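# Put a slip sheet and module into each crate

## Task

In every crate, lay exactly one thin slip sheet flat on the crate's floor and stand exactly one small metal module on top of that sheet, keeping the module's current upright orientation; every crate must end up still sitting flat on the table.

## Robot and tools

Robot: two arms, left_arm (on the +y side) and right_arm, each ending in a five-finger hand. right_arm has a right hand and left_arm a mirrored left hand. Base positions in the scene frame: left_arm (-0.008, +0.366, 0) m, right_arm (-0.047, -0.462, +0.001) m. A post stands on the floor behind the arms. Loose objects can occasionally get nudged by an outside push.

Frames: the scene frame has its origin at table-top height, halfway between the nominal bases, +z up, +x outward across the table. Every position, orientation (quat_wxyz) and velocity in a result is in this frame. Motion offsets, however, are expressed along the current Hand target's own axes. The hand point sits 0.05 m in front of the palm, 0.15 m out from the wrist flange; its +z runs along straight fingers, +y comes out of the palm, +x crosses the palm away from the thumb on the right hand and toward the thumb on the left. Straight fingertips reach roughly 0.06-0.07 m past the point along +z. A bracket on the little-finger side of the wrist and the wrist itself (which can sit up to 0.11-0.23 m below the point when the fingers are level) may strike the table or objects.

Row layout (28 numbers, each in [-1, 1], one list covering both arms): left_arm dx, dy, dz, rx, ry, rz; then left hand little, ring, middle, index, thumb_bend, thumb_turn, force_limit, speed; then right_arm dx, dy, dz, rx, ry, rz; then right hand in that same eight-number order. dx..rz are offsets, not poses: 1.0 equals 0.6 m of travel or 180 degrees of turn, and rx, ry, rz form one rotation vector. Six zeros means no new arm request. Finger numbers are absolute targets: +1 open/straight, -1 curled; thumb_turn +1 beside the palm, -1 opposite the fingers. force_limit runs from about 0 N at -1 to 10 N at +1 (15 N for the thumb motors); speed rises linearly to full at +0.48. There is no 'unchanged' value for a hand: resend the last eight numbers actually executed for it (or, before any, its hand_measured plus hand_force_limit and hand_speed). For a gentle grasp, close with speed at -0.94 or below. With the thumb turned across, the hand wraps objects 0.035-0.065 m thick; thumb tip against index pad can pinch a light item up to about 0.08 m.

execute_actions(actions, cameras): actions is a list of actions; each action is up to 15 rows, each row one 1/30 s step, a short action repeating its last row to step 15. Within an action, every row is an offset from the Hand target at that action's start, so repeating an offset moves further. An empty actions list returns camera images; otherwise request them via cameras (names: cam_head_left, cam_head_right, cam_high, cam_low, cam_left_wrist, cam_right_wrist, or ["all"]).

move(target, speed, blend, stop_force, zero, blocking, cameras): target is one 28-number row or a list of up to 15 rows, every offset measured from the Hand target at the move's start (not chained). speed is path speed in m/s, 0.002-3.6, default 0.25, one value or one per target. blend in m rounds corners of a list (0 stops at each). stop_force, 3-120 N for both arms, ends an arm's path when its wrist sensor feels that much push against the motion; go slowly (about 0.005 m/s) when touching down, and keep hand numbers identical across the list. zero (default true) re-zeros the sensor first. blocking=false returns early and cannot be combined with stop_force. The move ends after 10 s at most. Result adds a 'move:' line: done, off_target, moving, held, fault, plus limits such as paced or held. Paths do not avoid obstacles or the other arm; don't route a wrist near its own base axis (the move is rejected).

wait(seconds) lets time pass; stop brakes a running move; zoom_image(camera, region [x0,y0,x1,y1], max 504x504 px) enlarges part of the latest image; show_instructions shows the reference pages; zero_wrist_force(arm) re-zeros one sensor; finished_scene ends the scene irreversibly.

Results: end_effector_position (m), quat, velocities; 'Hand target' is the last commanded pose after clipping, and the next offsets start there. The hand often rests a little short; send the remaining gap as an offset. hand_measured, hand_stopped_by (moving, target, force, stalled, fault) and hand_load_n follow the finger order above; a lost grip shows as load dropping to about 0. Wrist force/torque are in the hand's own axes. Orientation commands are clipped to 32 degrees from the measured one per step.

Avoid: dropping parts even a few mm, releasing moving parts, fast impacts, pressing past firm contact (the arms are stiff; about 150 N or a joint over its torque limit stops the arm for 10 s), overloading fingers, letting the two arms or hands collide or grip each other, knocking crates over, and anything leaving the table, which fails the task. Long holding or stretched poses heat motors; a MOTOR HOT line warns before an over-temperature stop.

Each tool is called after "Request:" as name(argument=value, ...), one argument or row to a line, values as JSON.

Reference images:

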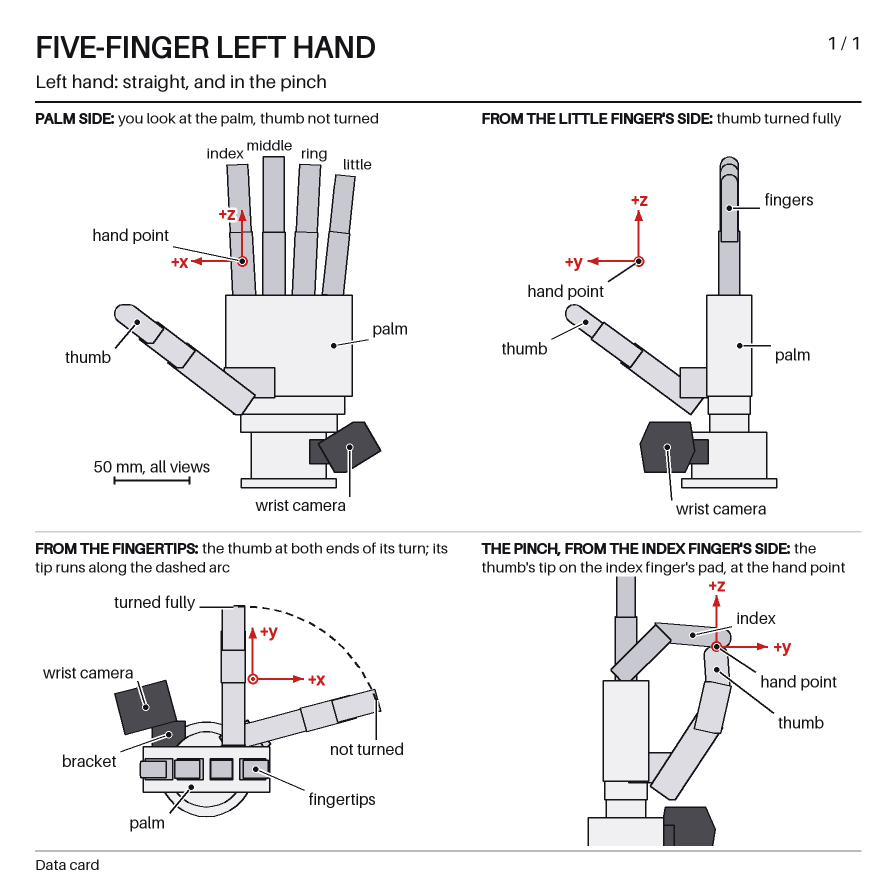

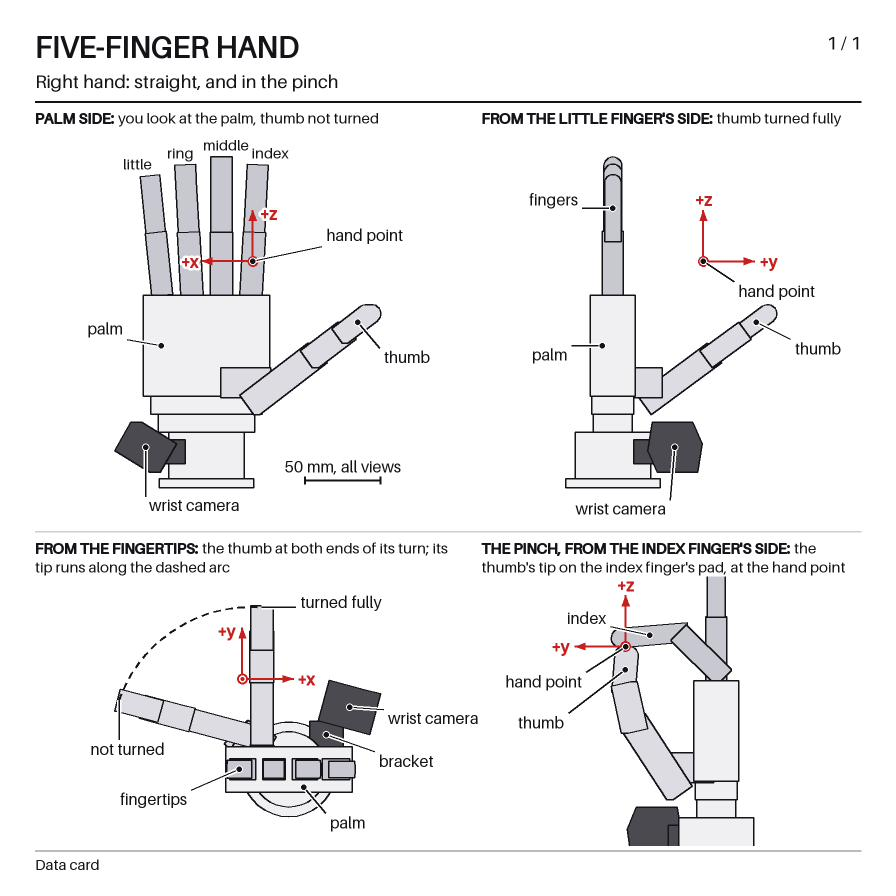

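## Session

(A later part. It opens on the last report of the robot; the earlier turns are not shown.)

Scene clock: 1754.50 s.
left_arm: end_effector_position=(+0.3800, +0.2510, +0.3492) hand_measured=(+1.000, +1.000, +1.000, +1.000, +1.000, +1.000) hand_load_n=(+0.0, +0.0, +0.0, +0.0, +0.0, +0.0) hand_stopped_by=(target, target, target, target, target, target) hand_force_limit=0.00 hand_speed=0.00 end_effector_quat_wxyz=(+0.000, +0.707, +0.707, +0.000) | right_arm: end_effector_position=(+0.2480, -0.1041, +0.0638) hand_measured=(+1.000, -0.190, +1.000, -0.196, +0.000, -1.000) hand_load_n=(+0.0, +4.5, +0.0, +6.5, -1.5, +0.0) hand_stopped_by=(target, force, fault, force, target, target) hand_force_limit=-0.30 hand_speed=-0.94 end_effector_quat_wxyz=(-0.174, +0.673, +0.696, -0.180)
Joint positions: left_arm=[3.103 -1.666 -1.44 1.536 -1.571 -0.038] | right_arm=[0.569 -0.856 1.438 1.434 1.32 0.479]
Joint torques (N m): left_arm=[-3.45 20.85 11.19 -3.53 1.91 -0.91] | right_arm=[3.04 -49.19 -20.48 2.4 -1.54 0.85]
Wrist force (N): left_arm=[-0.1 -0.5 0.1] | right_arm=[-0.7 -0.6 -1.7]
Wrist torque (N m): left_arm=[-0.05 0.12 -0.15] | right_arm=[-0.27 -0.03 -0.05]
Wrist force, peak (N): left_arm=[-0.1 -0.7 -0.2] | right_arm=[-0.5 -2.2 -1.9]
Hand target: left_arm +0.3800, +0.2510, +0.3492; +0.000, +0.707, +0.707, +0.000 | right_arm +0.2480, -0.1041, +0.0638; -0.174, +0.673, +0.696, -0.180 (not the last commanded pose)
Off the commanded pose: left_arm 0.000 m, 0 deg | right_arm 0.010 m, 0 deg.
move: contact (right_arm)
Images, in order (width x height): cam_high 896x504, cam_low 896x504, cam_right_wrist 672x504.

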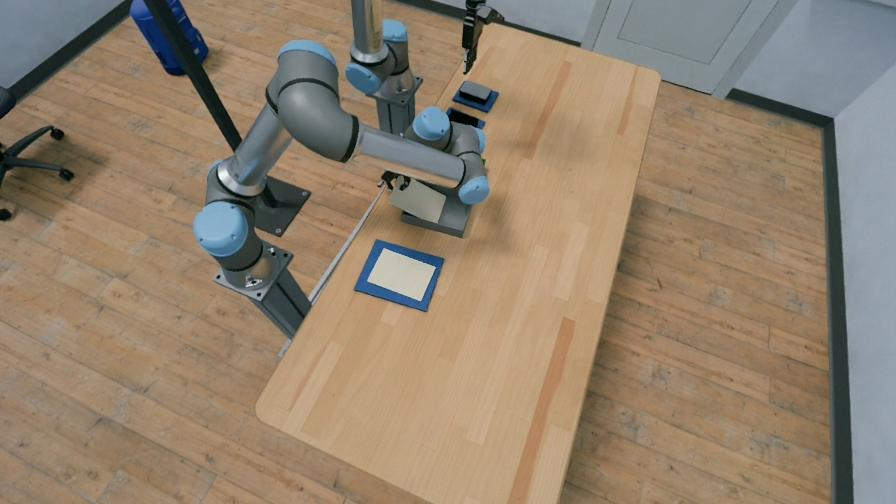

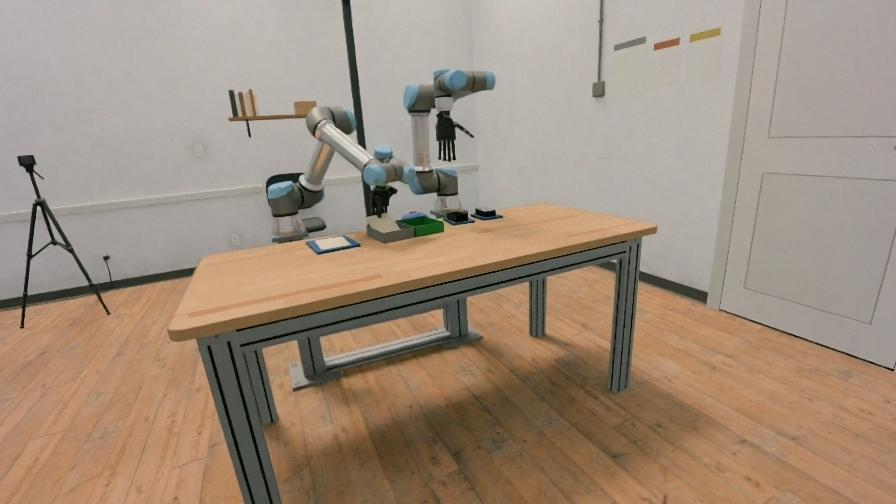

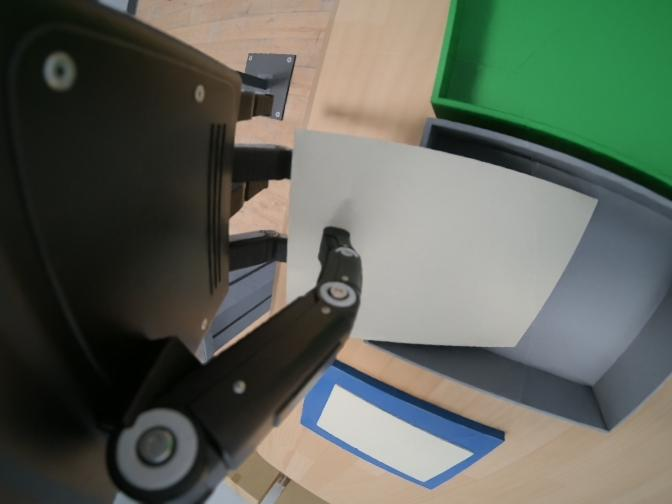

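Request:
move(
  target=[0,0,0,0,0,0,1,1,1,1,1,1,0,0,-0.003,-0.00125,0.016,-0.0306,0,0,1,-0.5,1,-0.5,0.0,-1,-0.3,-0.94],
  speed=0.015,
  cameras=["cam_right_wrist","cam_low","cam_high"],
)

Request:
zoom_image(
  camera="cam_low",
  region=[350, 180, 430, 260],
)

Request:
zoom_image(
  camera="cam_high",
  region=[370, 140, 490, 260],
)

Request:
zoom_image(
  camera="cam_right_wrist",
  region=[270, 60, 670, 460],
)

Scene clock: 1781.13 s.
left_arm: end_effector_position=(+0.3800, +0.2510, +0.3492) hand_measured=(+1.000, +1.000, +1.000, +1.000, +1.000, +1.000) hand_load_n=(+0.0, +0.0, +0.0, +0.0, +0.0, +0.0) hand_stopped_by=(target, target, target, target, target, target) hand_force_limit=0.00 hand_speed=0.00 end_effector_quat_wxyz=(+0.000, +0.707, +0.707, +0.000) | right_arm: end_effector_position=(+0.2427, -0.1061, +0.0558) hand_measured=(+1.000, -0.190, +1.000, -0.196, +0.000, -1.000) hand_load_n=(+0.0, +6.5, +0.0, +2.0, -0.5, -1.5) hand_stopped_by=(target, force, fault, force, target, target) hand_force_limit=-0.30 hand_speed=-0.94 end_effector_quat_wxyz=(-0.142, +0.680, +0.704, -0.146)
Joint positions: left_arm=[3.103 -1.666 -1.44 1.536 -1.571 -0.038] | right_arm=[0.597 -0.901 1.502 1.323 1.356 0.525]
Joint torques (N m): left_arm=[-3.81 19.01 10.43 -3.67 2.02 -0.82] | right_arm=[-0.68 -31.08 -15.33 3.34 -0.6 0.22]
Wrist force (N): left_arm=[-0.3 -0.5 0.0] | right_arm=[1.2 0.3 -8.9]
Wrist torque (N m): left_arm=[-0.03 0.14 -0.16] | right_arm=[-0.06 -0.13 -0.03]
Wrist force, peak (N): left_arm=[-0.3 -0.8 -0.2] | right_arm=[1.1 0.2 -9.2]
Hand target: left_arm +0.3800, +0.2510, +0.3492; +0.000, +0.707, +0.707, +0.000 | right_arm +0.2428, -0.1061, +0.0558; -0.142, +0.680, +0.704, -0.146
Off the commanded pose: left_arm 0.000 m, 0 deg | right_arm 0.000 m, 0 deg.
move: done
Images, in order (width x height): cam_high 896x504, cam_low 896x504, cam_right_wrist 672x504.

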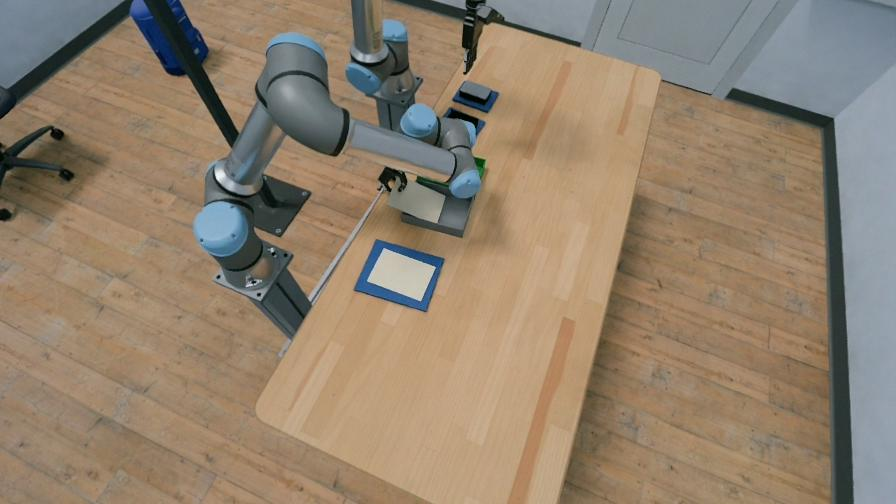

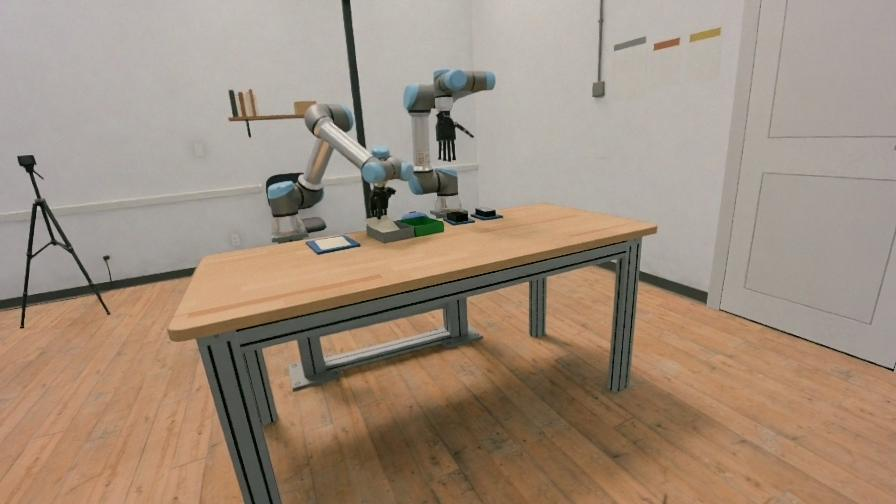

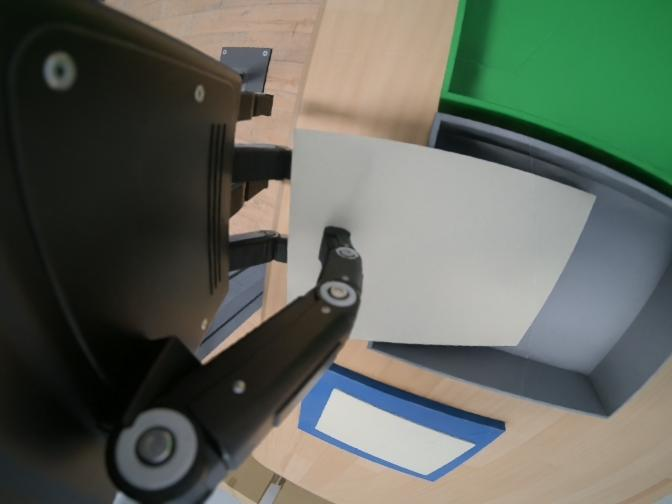

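Scaled by 6.300 from the camera's image (finer frame: 1280x720).

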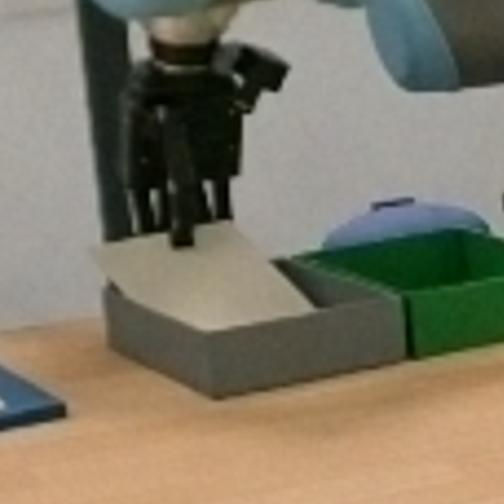

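Scaled by 4.200 from the camera's image (finer frame: 1280x720).

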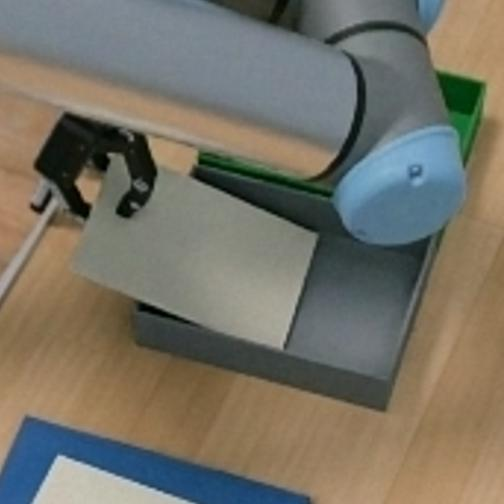

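Scaled by 1.260 from the camera's image (finer frame: 960x720).

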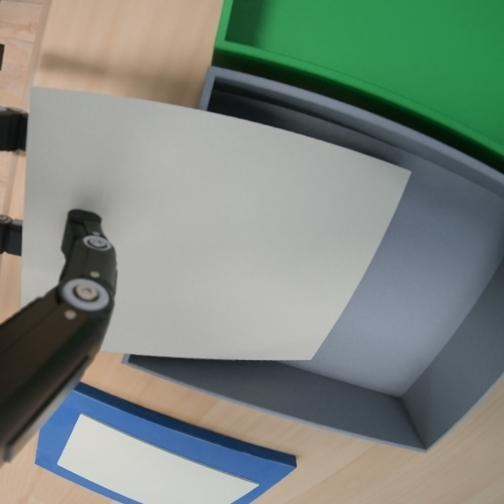

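Request:
move(
  target=[0,0,0,0,0,0,1,1,1,1,1,1,0,0,0,0.0013,-0.003,0,0,0,1,-0.5,1,-0.5,0.0,-1,-0.3,-0.94],
  speed=0.01,
)

Request:
execute_actions(
  actions=[
    [[0,0,0,0,0,0,1,1,1,1,1,1,0,0,0,0,0,0,0,0,1,-0.5,1,-0.5,0.8,-1,-0.3,-0.7]],
  ],
)

Request:
wait(
  seconds=2,
  cameras=["cam_right_wrist","cam_low","cam_high"],
)

Request:
zoom_image(
  camera="cam_low",
  region=[350, 180, 430, 260],
)

Request:
zoom_image(
  camera="cam_high",
  region=[370, 140, 490, 260],
)

Scene clock: 1804.87 s.
left_arm: end_effector_position=(+0.3800, +0.2510, +0.3492) hand_measured=(+1.000, +1.000, +1.000, +1.000, +1.000, +1.000) hand_load_n=(+0.0, +0.5, +0.0, +0.0, +0.0, +0.0) hand_stopped_by=(target, target, target, target, target, target) hand_force_limit=0.00 hand_speed=0.00 end_effector_quat_wxyz=(+0.000, +0.707, +0.707, +0.000) | right_arm: end_effector_position=(+0.2443, -0.1060, +0.0571) hand_measured=(+1.000, -0.190, +1.000, -0.196, +0.000, -1.000) hand_load_n=(+0.0, +5.0, +0.0, +3.5, -0.5, -0.5) hand_stopped_by=(target, force, fault, force, target, target) hand_force_limit=-0.30 hand_speed=-0.94 end_effector_quat_wxyz=(-0.142, +0.680, +0.704, -0.146)
Joint positions: left_arm=[3.103 -1.666 -1.44 1.536 -1.571 -0.038] | right_arm=[0.595 -0.901 1.497 1.327 1.357 0.523]
Joint torques (N m): left_arm=[-3.66 20.3 10.84 -3.32 1.95 -0.95] | right_arm=[0.94 -29.42 -6.76 1.28 1.45 -0.87]
Wrist force (N): left_arm=[-0.3 -0.4 0.1] | right_arm=[-0.3 -1.1 -3.3]
Wrist torque (N m): left_arm=[-0.04 0.14 -0.16] | right_arm=[-0.16 -0.03 0.05]
Wrist force, peak (N): left_arm=[-0.3 -0.7 0.1] | right_arm=[1.0 0.3 -9.5]
Hand target: left_arm +0.3800, +0.2510, +0.3492; +0.000, +0.707, +0.707, +0.000 | right_arm +0.2442, -0.1060, +0.0571; -0.142, +0.680, +0.704, -0.146
Off the commanded pose: left_arm 0.000 m, 0 deg | right_arm 0.000 m, 0 deg.
move: done

Scene clock: 1807.00 s.
left_arm: end_effector_position=(+0.3800, +0.2510, +0.3492) hand_measured=(+1.000, +1.000, +1.000, +1.000, +1.000, +1.000) hand_load_n=(+0.0, +0.0, +0.0, +0.0, +0.0, +0.0) hand_stopped_by=(target, target, target, target, target, target) hand_force_limit=0.00 hand_speed=0.00 end_effector_quat_wxyz=(+0.000, +0.707, +0.707, +0.000) | right_arm: end_effector_position=(+0.2442, -0.1060, +0.0571) hand_measured=(+1.000, -0.190, +1.000, -0.196, +0.800, -1.000) hand_load_n=(+0.0, +0.0, +0.0, +0.5, +0.0, +0.0) hand_stopped_by=(target, force, fault, force, target, target) hand_force_limit=-0.30 hand_speed=-0.70 end_effector_quat_wxyz=(-0.142, +0.680, +0.704, -0.146)
Joint positions: left_arm=[3.103 -1.666 -1.44 1.536 -1.571 -0.038] | right_arm=[0.595 -0.901 1.497 1.327 1.357 0.523]
Joint torques (N m): left_arm=[-2.34 20.57 13.03 -3.69 2.01 -0.98] | right_arm=[6.8 -48.02 -9.79 0.96 -1.32 1.82]
Wrist force (N): left_arm=[-0.1 -0.5 0.0] | right_arm=[0.0 -0.6 0.9]
Wrist torque (N m): left_arm=[-0.03 0.12 -0.16] | right_arm=[-0.14 -0.03 0.05]
Wrist force, peak (N): left_arm=[-0.2 -0.7 -0.2] | right_arm=[0.0 -1.2 -3.6]
Hand target: left_arm +0.3800, +0.2510, +0.3492; +0.000, +0.707, +0.707, +0.000 | right_arm +0.2442, -0.1060, +0.0571; -0.142, +0.680, +0.704, -0.146
Off the commanded pose: left_arm 0.000 m, 0 deg | right_arm 0.000 m, 0 deg.

Scene clock: 1809.00 s.
left_arm: end_effector_position=(+0.3800, +0.2510, +0.3492) hand_measured=(+1.000, +1.000, +1.000, +1.000, +1.000, +1.000) hand_load_n=(+0.0, +0.0, +0.0, +0.0, +0.0, +0.0) hand_stopped_by=(target, target, target, target, target, target) hand_force_limit=0.00 hand_speed=0.00 end_effector_quat_wxyz=(+0.000, +0.707, +0.707, +0.000) | right_arm: end_effector_position=(+0.2442, -0.1060, +0.0571) hand_measured=(+1.000, -0.190, +1.000, -0.196, +0.800, -1.000) hand_load_n=(+0.0, +0.0, +0.0, +0.0, +0.0, +0.0) hand_stopped_by=(target, force, fault, force, target, target) hand_force_limit=-0.30 hand_speed=-0.70 end_effector_quat_wxyz=(-0.142, +0.680, +0.704, -0.146)
Joint positions: left_arm=[3.103 -1.666 -1.44 1.536 -1.571 -0.038] | right_arm=[0.595 -0.901 1.497 1.327 1.357 0.523]
Joint torques (N m): left_arm=[-3.45 20.59 11.5 -3.5 2.06 -1.06] | right_arm=[6.09 -48.77 -14.71 1.08 -1.89 1.81]
Wrist force (N): left_arm=[-0.1 -0.5 0.0] | right_arm=[0.2 -0.7 0.7]
Wrist torque (N m): left_arm=[-0.04 0.12 -0.15] | right_arm=[-0.14 -0.05 0.06]
Wrist force, peak (N): left_arm=[-0.3 -0.7 -0.1] | right_arm=[0.3 -0.8 1.1]
Hand target: left_arm +0.3800, +0.2510, +0.3492; +0.000, +0.707, +0.707, +0.000 | right_arm +0.2442, -0.1060, +0.0571; -0.142, +0.680, +0.704, -0.146
Off the commanded pose: left_arm 0.000 m, 0 deg | right_arm 0.000 m, 0 deg.
wait: 2.00 s; at rest by 0.17 s
Images, in order (width x height): cam_high 896x504, cam_low 896x504, cam_right_wrist 672x504.

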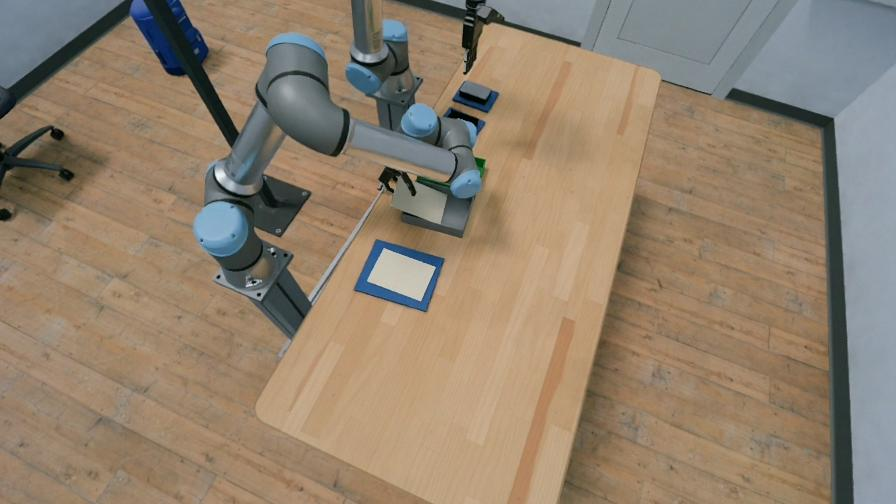

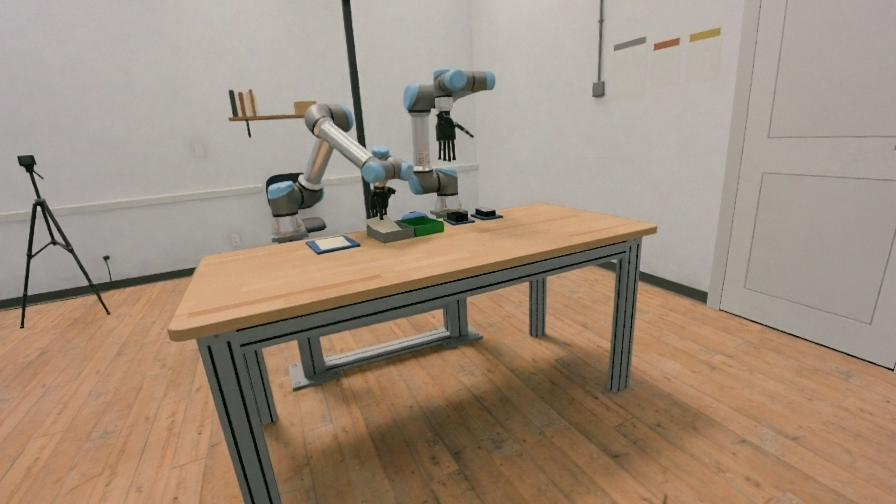

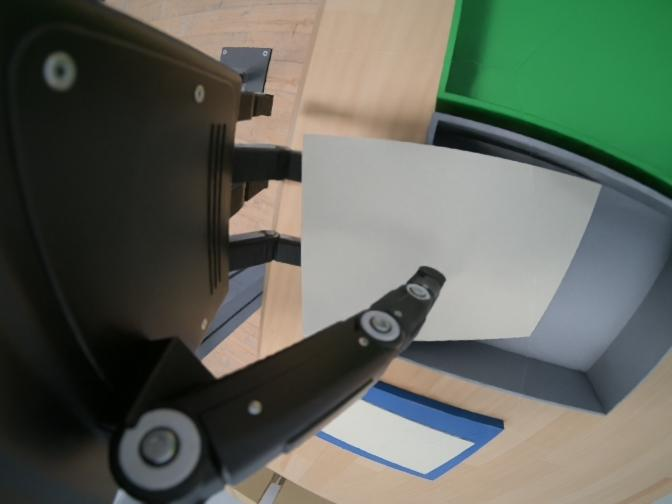

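Scaled by 6.300 from the camera's image (finer frame: 1280x720).

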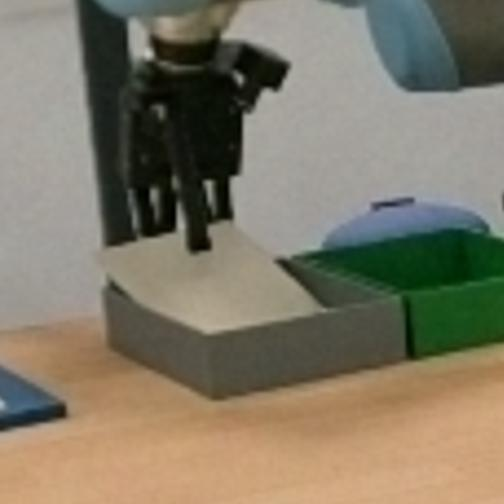

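Scaled by 4.200 from the camera's image (finer frame: 1280x720).

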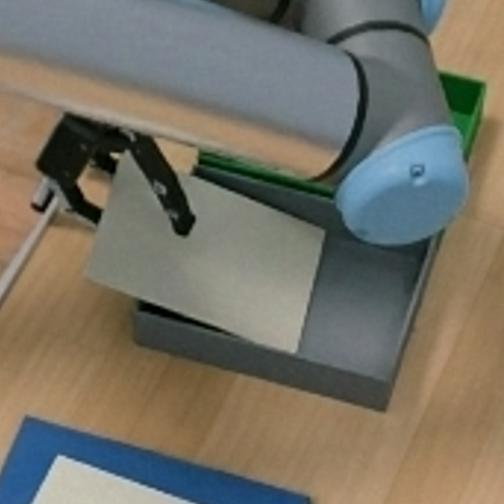

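Request:
execute_actions(
  actions=[
    [[0,0,0,0,0,0,1,1,1,1,1,1,0,0,0,0,0,0,0,0,1,0.1,1,0.1,0.8,-1,-0.3,-0.8]],
  ],
)

Request:
wait(
  seconds=2,
  cameras=["cam_right_wrist","cam_low","cam_high"],
)

Request:
zoom_image(
  camera="cam_low",
  region=[350, 180, 430, 260],
)

Request:
zoom_image(
  camera="cam_high",
  region=[370, 140, 490, 260],
)

Scene clock: 1820.40 s.
left_arm: end_effector_position=(+0.3800, +0.2510, +0.3492) hand_measured=(+1.000, +1.000, +1.000, +1.000, +1.000, +1.000) hand_load_n=(+0.0, +0.0, +0.0, +0.0, -0.5, +0.0) hand_stopped_by=(target, target, target, target, target, target) hand_force_limit=0.00 hand_speed=0.00 end_effector_quat_wxyz=(+0.000, +0.707, +0.707, +0.000) | right_arm: end_effector_position=(+0.2442, -0.1060, +0.0571) hand_measured=(+1.000, +0.100, +1.000, +0.100, +0.800, -1.000) hand_load_n=(+0.0, +0.0, +0.0, +0.0, +0.0, +0.0) hand_stopped_by=(target, target, fault, target, target, target) hand_force_limit=-0.30 hand_speed=-0.80 end_effector_quat_wxyz=(-0.142, +0.680, +0.704, -0.146)
Joint positions: left_arm=[3.103 -1.666 -1.44 1.536 -1.571 -0.038] | right_arm=[0.595 -0.901 1.497 1.327 1.357 0.523]
Joint torques (N m): left_arm=[-2.39 20.41 11.85 -3.36 2.08 -1.12] | right_arm=[6.33 -48.9 -17.54 1.03 -1.76 1.72]
Wrist force (N): left_arm=[0.0 -0.6 0.1] | right_arm=[0.0 -0.5 0.8]
Wrist torque (N m): left_arm=[-0.06 0.11 -0.15] | right_arm=[-0.12 -0.03 0.06]
Wrist force, peak (N): left_arm=[-0.2 -0.8 0.0] | right_arm=[0.2 -0.7 1.0]
Hand target: left_arm +0.3800, +0.2510, +0.3492; +0.000, +0.707, +0.707, +0.000 | right_arm +0.2442, -0.1060, +0.0571; -0.142, +0.680, +0.704, -0.146
Off the commanded pose: left_arm 0.000 m, 0 deg | right_arm 0.000 m, 0 deg.

Scene clock: 1822.40 s.
left_arm: end_effector_position=(+0.3800, +0.2510, +0.3492) hand_measured=(+1.000, +1.000, +1.000, +1.000, +1.000, +1.000) hand_load_n=(+0.0, +0.0, +0.0, +0.0, +0.0, +0.0) hand_stopped_by=(target, target, target, target, target, target) hand_force_limit=0.00 hand_speed=0.00 end_effector_quat_wxyz=(+0.000, +0.707, +0.707, +0.000) | right_arm: end_effector_position=(+0.2442, -0.1060, +0.0571) hand_measured=(+1.000, +0.100, +1.000, +0.100, +0.800, -1.000) hand_load_n=(+0.0, +0.0, +0.0, +0.0, +0.0, +0.0) hand_stopped_by=(target, target, fault, target, target, target) hand_force_limit=-0.30 hand_speed=-0.80 end_effector_quat_wxyz=(-0.142, +0.680, +0.704, -0.146)
Joint positions: left_arm=[3.103 -1.666 -1.44 1.536 -1.571 -0.038] | right_arm=[0.595 -0.901 1.497 1.327 1.357 0.523]
Joint torques (N m): left_arm=[-3.94 21.21 13.1 -3.6 1.84 -1.01] | right_arm=[5.55 -48.1 -16.83 1.22 -1.71 1.85]
Wrist force (N): left_arm=[-0.2 -0.5 0.1] | right_arm=[0.1 -0.5 0.7]
Wrist torque (N m): left_arm=[-0.05 0.13 -0.16] | right_arm=[-0.10 -0.04 0.06]
Wrist force, peak (N): left_arm=[-0.3 -0.7 -0.1] | right_arm=[0.3 -0.8 0.9]
Hand target: left_arm +0.3800, +0.2510, +0.3492; +0.000, +0.707, +0.707, +0.000 | right_arm +0.2442, -0.1060, +0.0571; -0.142, +0.680, +0.704, -0.146
Off the commanded pose: left_arm 0.000 m, 0 deg | right_arm 0.000 m, 0 deg.
wait: 2.00 s; at rest by 0.17 s
Images, in order (width x height): cam_high 896x504, cam_low 896x504, cam_right_wrist 672x504.

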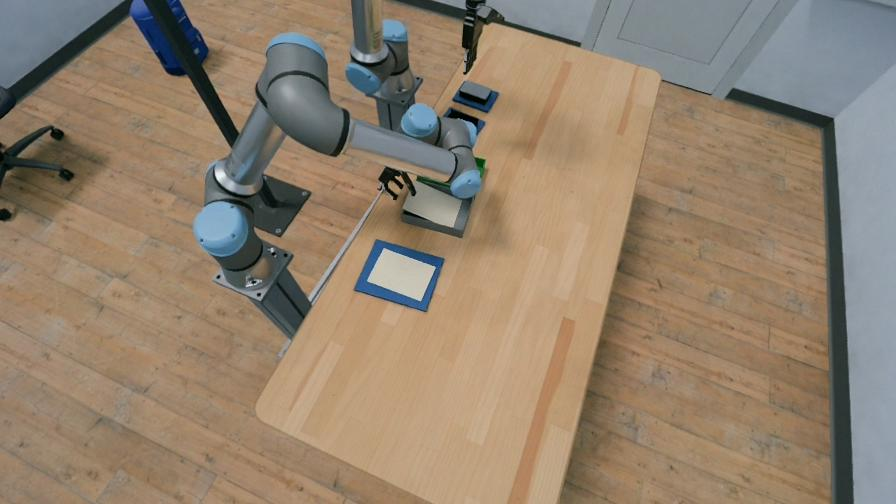

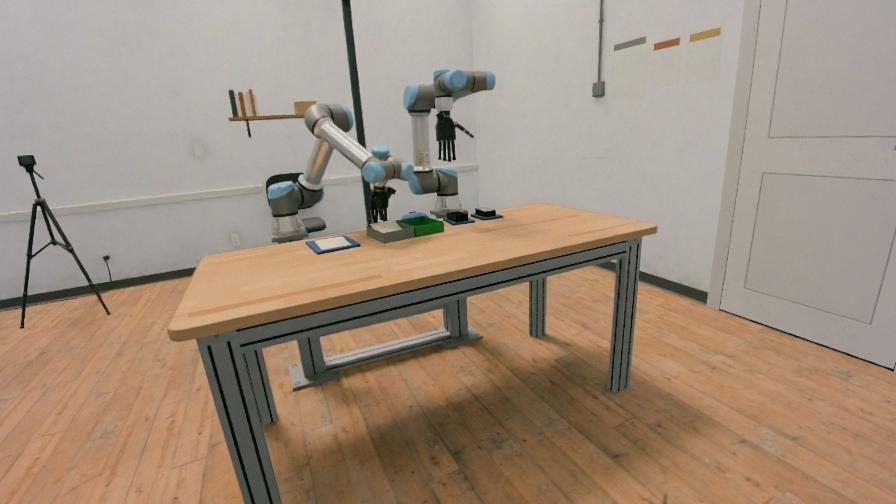

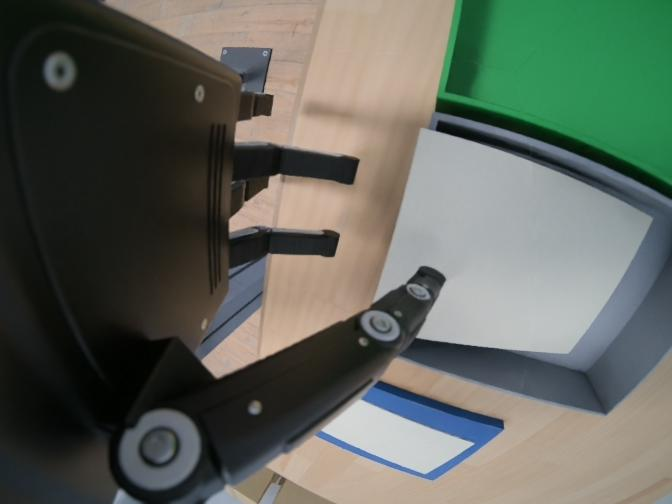

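Scaled by 6.300 from the camera's image (finer frame: 1280x720).

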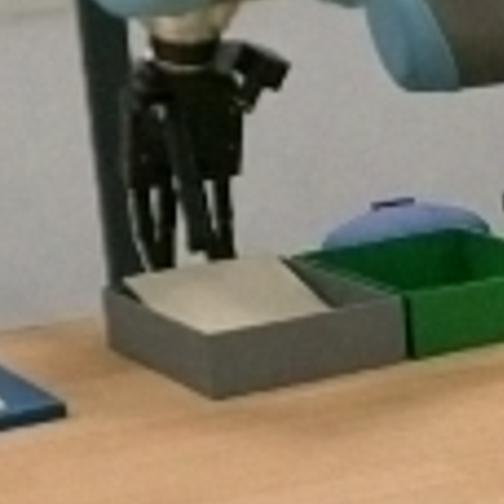

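Scaled by 4.200 from the camera's image (finer frame: 1280x720).

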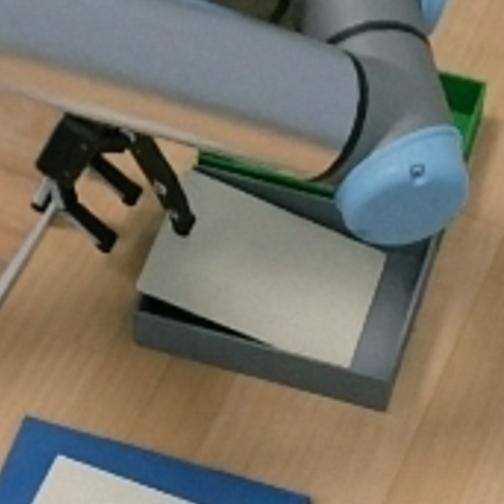

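Request:
move(
  target=[
    [0,0,0,0,0,0,1,1,1,1,1,1,0,0,0,-0.05,0.02,0,0,0,1,0.1,1,0.1,1,-1,-0.3,-0.5],
    [0,0,0,0,0,0,1,1,1,1,1,1,0,0,0,-0.13,-0.17,0,0,0,1,0.1,1,0.1,1,-1,-0.3,-0.5],
  ],
  speed=0.1,
  blend=[0.01,0],
  cameras=["cam_right_wrist","cam_low","cam_high"],
)

Request:
zoom_image(
  camera="cam_low",
  region=[350, 180, 430, 260],
)

Request:
zoom_image(
  camera="cam_high",
  region=[370, 140, 490, 260],
)

Scene clock: 1836.33 s.
left_arm: end_effector_position=(+0.3800, +0.2510, +0.3492) hand_measured=(+1.000, +1.000, +1.000, +1.000, +1.000, +1.000) hand_load_n=(+0.0, +0.0, +0.0, +0.0, +0.0, +0.0) hand_stopped_by=(target, target, target, target, target, target) hand_force_limit=0.00 hand_speed=0.00 end_effector_quat_wxyz=(+0.000, +0.707, +0.707, +0.000) | right_arm: end_effector_position=(+0.2134, -0.1071, +0.1817) hand_measured=(+1.000, +0.100, +1.000, +0.100, +1.000, -1.000) hand_load_n=(+0.0, +0.0, +0.0, +0.0, +0.0, +0.0) hand_stopped_by=(target, target, fault, target, target, target) hand_force_limit=-0.30 hand_speed=-0.50 end_effector_quat_wxyz=(-0.142, +0.680, +0.704, -0.146)
Joint positions: left_arm=[3.103 -1.666 -1.44 1.536 -1.571 -0.038] | right_arm=[0.63 -1.081 1.438 1.56 1.345 0.557]
Joint torques (N m): left_arm=[-2.24 20.74 11.84 -3.54 1.79 -0.89] | right_arm=[-4.93 -29.35 -16.61 2.89 1.53 -1.84]
Wrist force (N): left_arm=[-0.2 -0.6 -0.2] | right_arm=[0.0 -0.3 0.7]
Wrist torque (N m): left_arm=[-0.04 0.12 -0.16] | right_arm=[-0.07 -0.04 0.01]
Wrist force, peak (N): left_arm=[-0.3 -0.7 0.0] | right_arm=[-0.4 -0.6 1.4]
Hand target: left_arm +0.3800, +0.2510, +0.3492; +0.000, +0.707, +0.707, +0.000 | right_arm +0.2134, -0.1071, +0.1818; -0.142, +0.680, +0.704, -0.146
Off the commanded pose: left_arm 0.000 m, 0 deg | right_arm 0.000 m, 0 deg.
move: done
Images, in order (width x height): cam_high 896x504, cam_low 896x504, cam_right_wrist 672x504.

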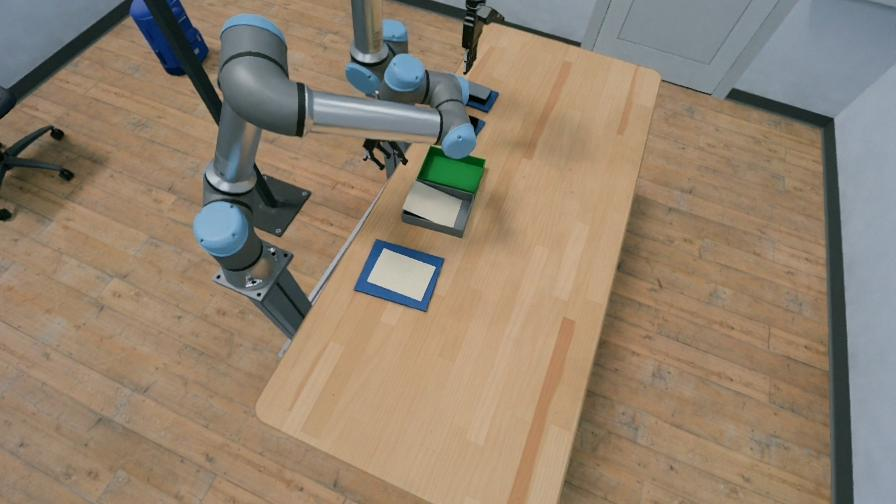

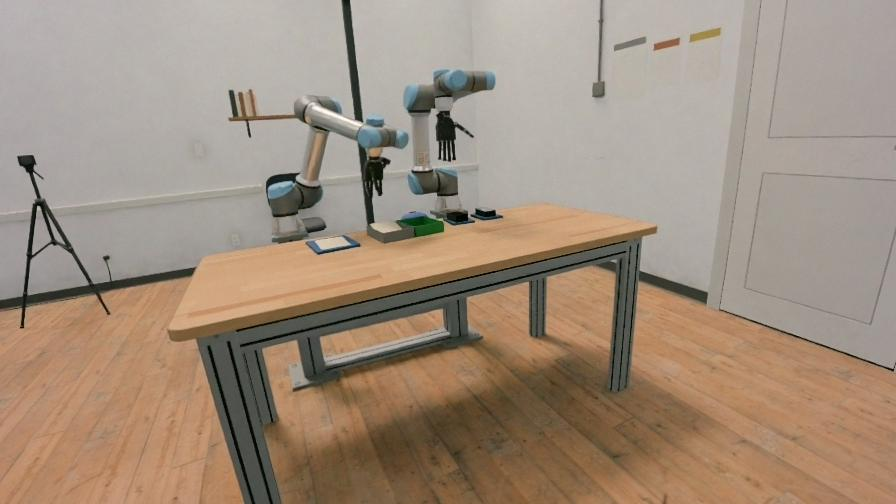

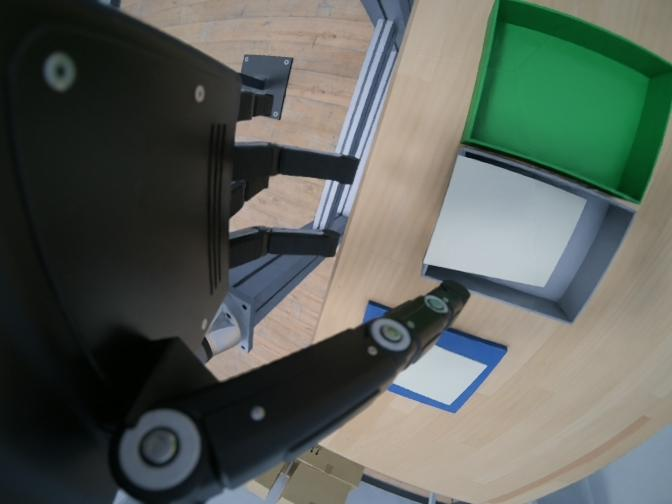

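Scaled by 6.300 from the camera's image (finer frame: 1280x720).

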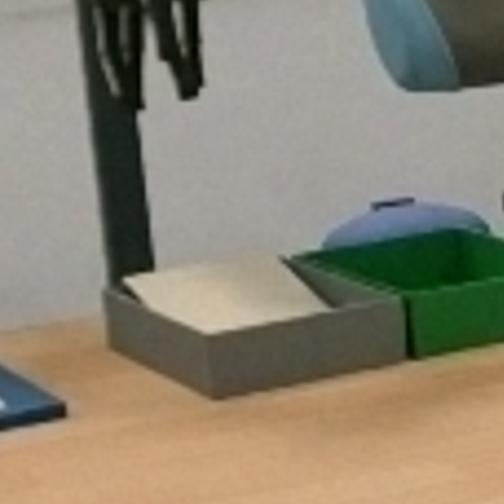

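Scaled by 4.200 from the camera's image (finer frame: 1280x720).

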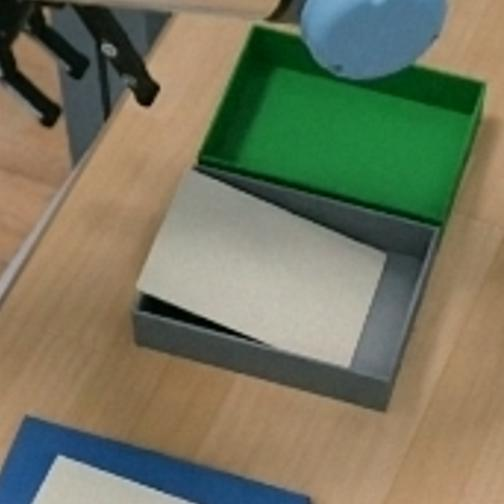

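Request:
move(
  target=[0,0,0,0,0,0,1,1,1,1,1,1,0,0,0.0243,0.2378,-0.0008,-0.1311,0,0,-1,-1,1,-1,1,-1,-0.3,0],
  speed=0.12,
  cameras=["cam_right_wrist","cam_low","cam_high"],
)

Request:
zoom_image(
  camera="cam_low",
  region=[350, 180, 430, 260],
)

Request:
zoom_image(
  camera="cam_high",
  region=[370, 140, 490, 260],
)

Scene clock: 1862.00 s.
left_arm: end_effector_position=(+0.3800, +0.2510, +0.3492) hand_measured=(+1.000, +1.000, +1.000, +1.000, +1.000, +1.000) hand_load_n=(-0.5, +0.0, +0.0, +0.0, +0.0, +0.0) hand_stopped_by=(target, target, target, target, target, target) hand_force_limit=0.00 hand_speed=0.00 end_effector_quat_wxyz=(+0.000, +0.707, +0.707, +0.000) | right_arm: end_effector_position=(+0.3438, -0.0880, +0.1253) hand_measured=(-1.000, -1.000, +1.000, -1.000, +1.000, -1.000) hand_load_n=(+0.0, +0.0, +0.0, +0.0, +0.0, +0.0) hand_stopped_by=(target, target, fault, target, target, target) hand_force_limit=-0.30 hand_speed=0.00 end_effector_quat_wxyz=(+0.000, +0.695, +0.719, +0.000)
Joint positions: left_arm=[3.103 -1.666 -1.44 1.536 -1.571 -0.038] | right_arm=[0.625 -0.981 1.349 1.202 1.571 0.591]
Joint torques (N m): left_arm=[-3.56 19.72 11.3 -3.63 2.08 -0.71] | right_arm=[-0.53 -48.67 -10.27 1.78 -0.26 -2.23]
Wrist force (N): left_arm=[-0.3 -0.4 -0.1] | right_arm=[-0.5 -0.9 0.7]
Wrist torque (N m): left_arm=[-0.01 0.14 -0.18] | right_arm=[-0.22 0.04 -0.05]
Wrist force, peak (N): left_arm=[-0.4 -0.7 0.0] | right_arm=[-0.4 -0.5 1.3]
Hand target: left_arm +0.3800, +0.2510, +0.3492; +0.000, +0.707, +0.707, +0.000 | right_arm +0.3439, -0.0880, +0.1253; +0.000, +0.695, +0.719, +0.001
Off the commanded pose: left_arm 0.000 m, 0 deg | right_arm 0.000 m, 0 deg.
move: done
Images, in order (width x height): cam_high 896x504, cam_low 896x504, cam_right_wrist 672x504.

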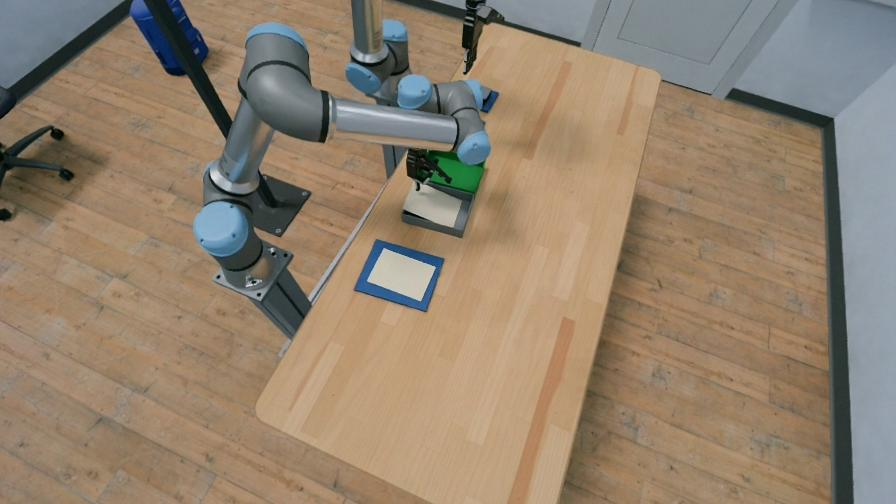

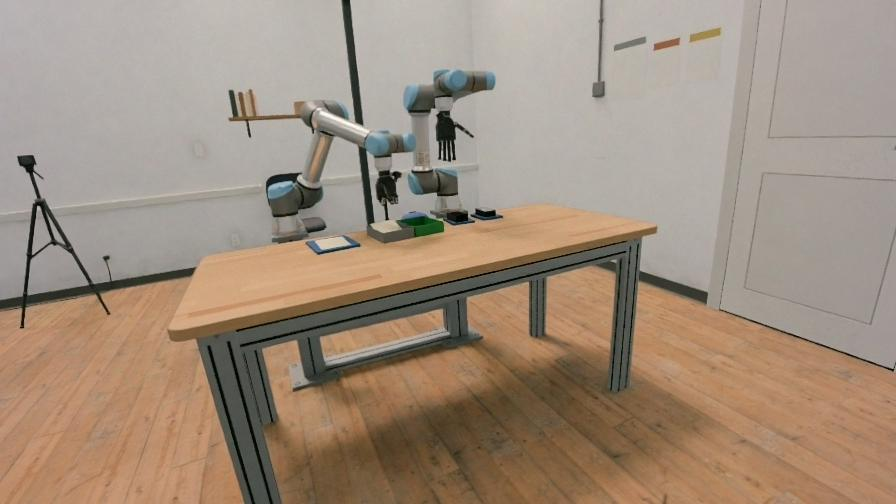

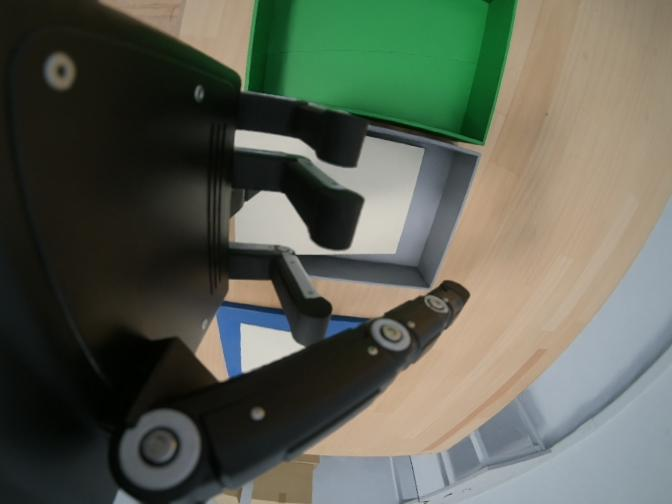

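Scaled by 6.300 from the camera's image (finer frame: 1280x720).

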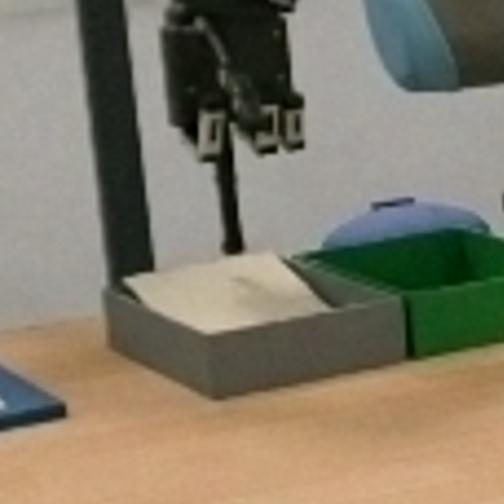

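Scaled by 4.200 from the camera's image (finer frame: 1280x720).

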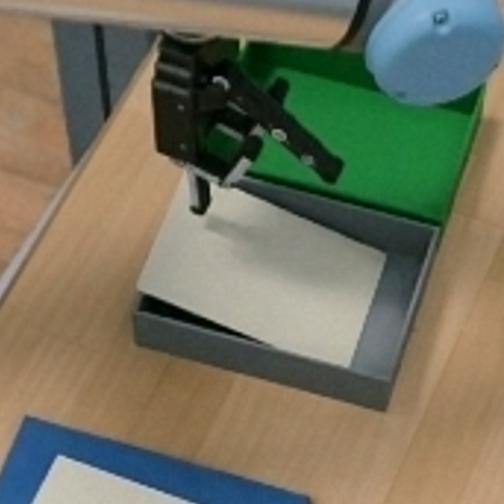

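Request:
move(
  target=[0,0,0,0,0,0,1,1,1,1,1,1,0,0,-0.01,0,0.06,0,0,0,-1,-1,1,-1,1,-1,-0.3,0],
  speed=0.006,
  stop_force=3,
  cameras=["cam_high"],
)

Request:
zoom_image(
  camera="cam_high",
  region=[370, 140, 490, 260],
)

Scene clock: 1876.20 s.
left_arm: end_effector_position=(+0.3800, +0.2510, +0.3492) hand_measured=(+1.000, +1.000, +1.000, +1.000, +1.000, +1.000) hand_load_n=(+0.0, +0.0, +0.0, +0.0, +0.0, +0.0) hand_stopped_by=(target, target, target, target, target, target) hand_force_limit=0.00 hand_speed=0.00 end_effector_quat_wxyz=(+0.000, +0.707, +0.707, +0.000) | right_arm: end_effector_position=(+0.3440, -0.0904, +0.1110) hand_measured=(-1.000, -1.000, +1.000, -1.000, +1.000, -1.000) hand_load_n=(+0.0, +0.0, +0.0, +0.5, +0.0, +0.0) hand_stopped_by=(target, target, fault, target, target, target) hand_force_limit=-0.30 hand_speed=0.00 end_effector_quat_wxyz=(+0.000, +0.695, +0.719, +0.001)
Joint positions: left_arm=[3.103 -1.666 -1.44 1.536 -1.571 -0.038] | right_arm=[0.621 -0.973 1.374 1.168 1.571 0.587]
Joint torques (N m): left_arm=[-2.85 20.11 11.32 -3.38 1.9 -0.85] | right_arm=[5.4 -46.42 -21.88 3.33 1.15 1.93]
Wrist force (N): left_arm=[-0.2 -0.5 0.0] | right_arm=[-0.7 -0.7 -3.0]
Wrist torque (N m): left_arm=[-0.04 0.13 -0.16] | right_arm=[0.00 0.14 -0.01]
Wrist force, peak (N): left_arm=[0.0 -0.8 -0.2] | right_arm=[0.2 -0.2 -5.4]
Hand target: left_arm +0.3800, +0.2510, +0.3492; +0.000, +0.707, +0.707, +0.000 | right_arm +0.3440, -0.0904, +0.1110; +0.000, +0.695, +0.719, +0.001 (not the last commanded pose)
Off the commanded pose: left_arm 0.000 m, 0 deg | right_arm 0.022 m, 0 deg.
move: contact (right_arm)

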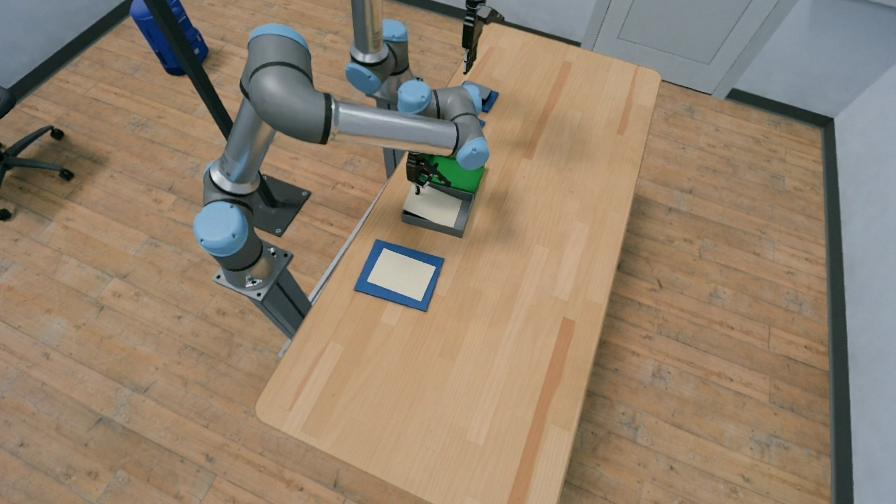

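Scaled by 4.200 from the camera's image (finer frame: 1280x720).

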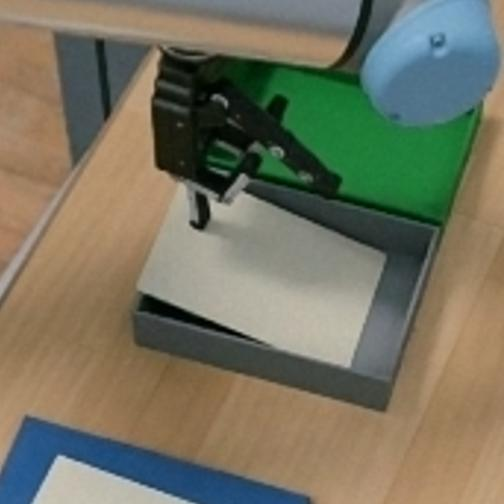

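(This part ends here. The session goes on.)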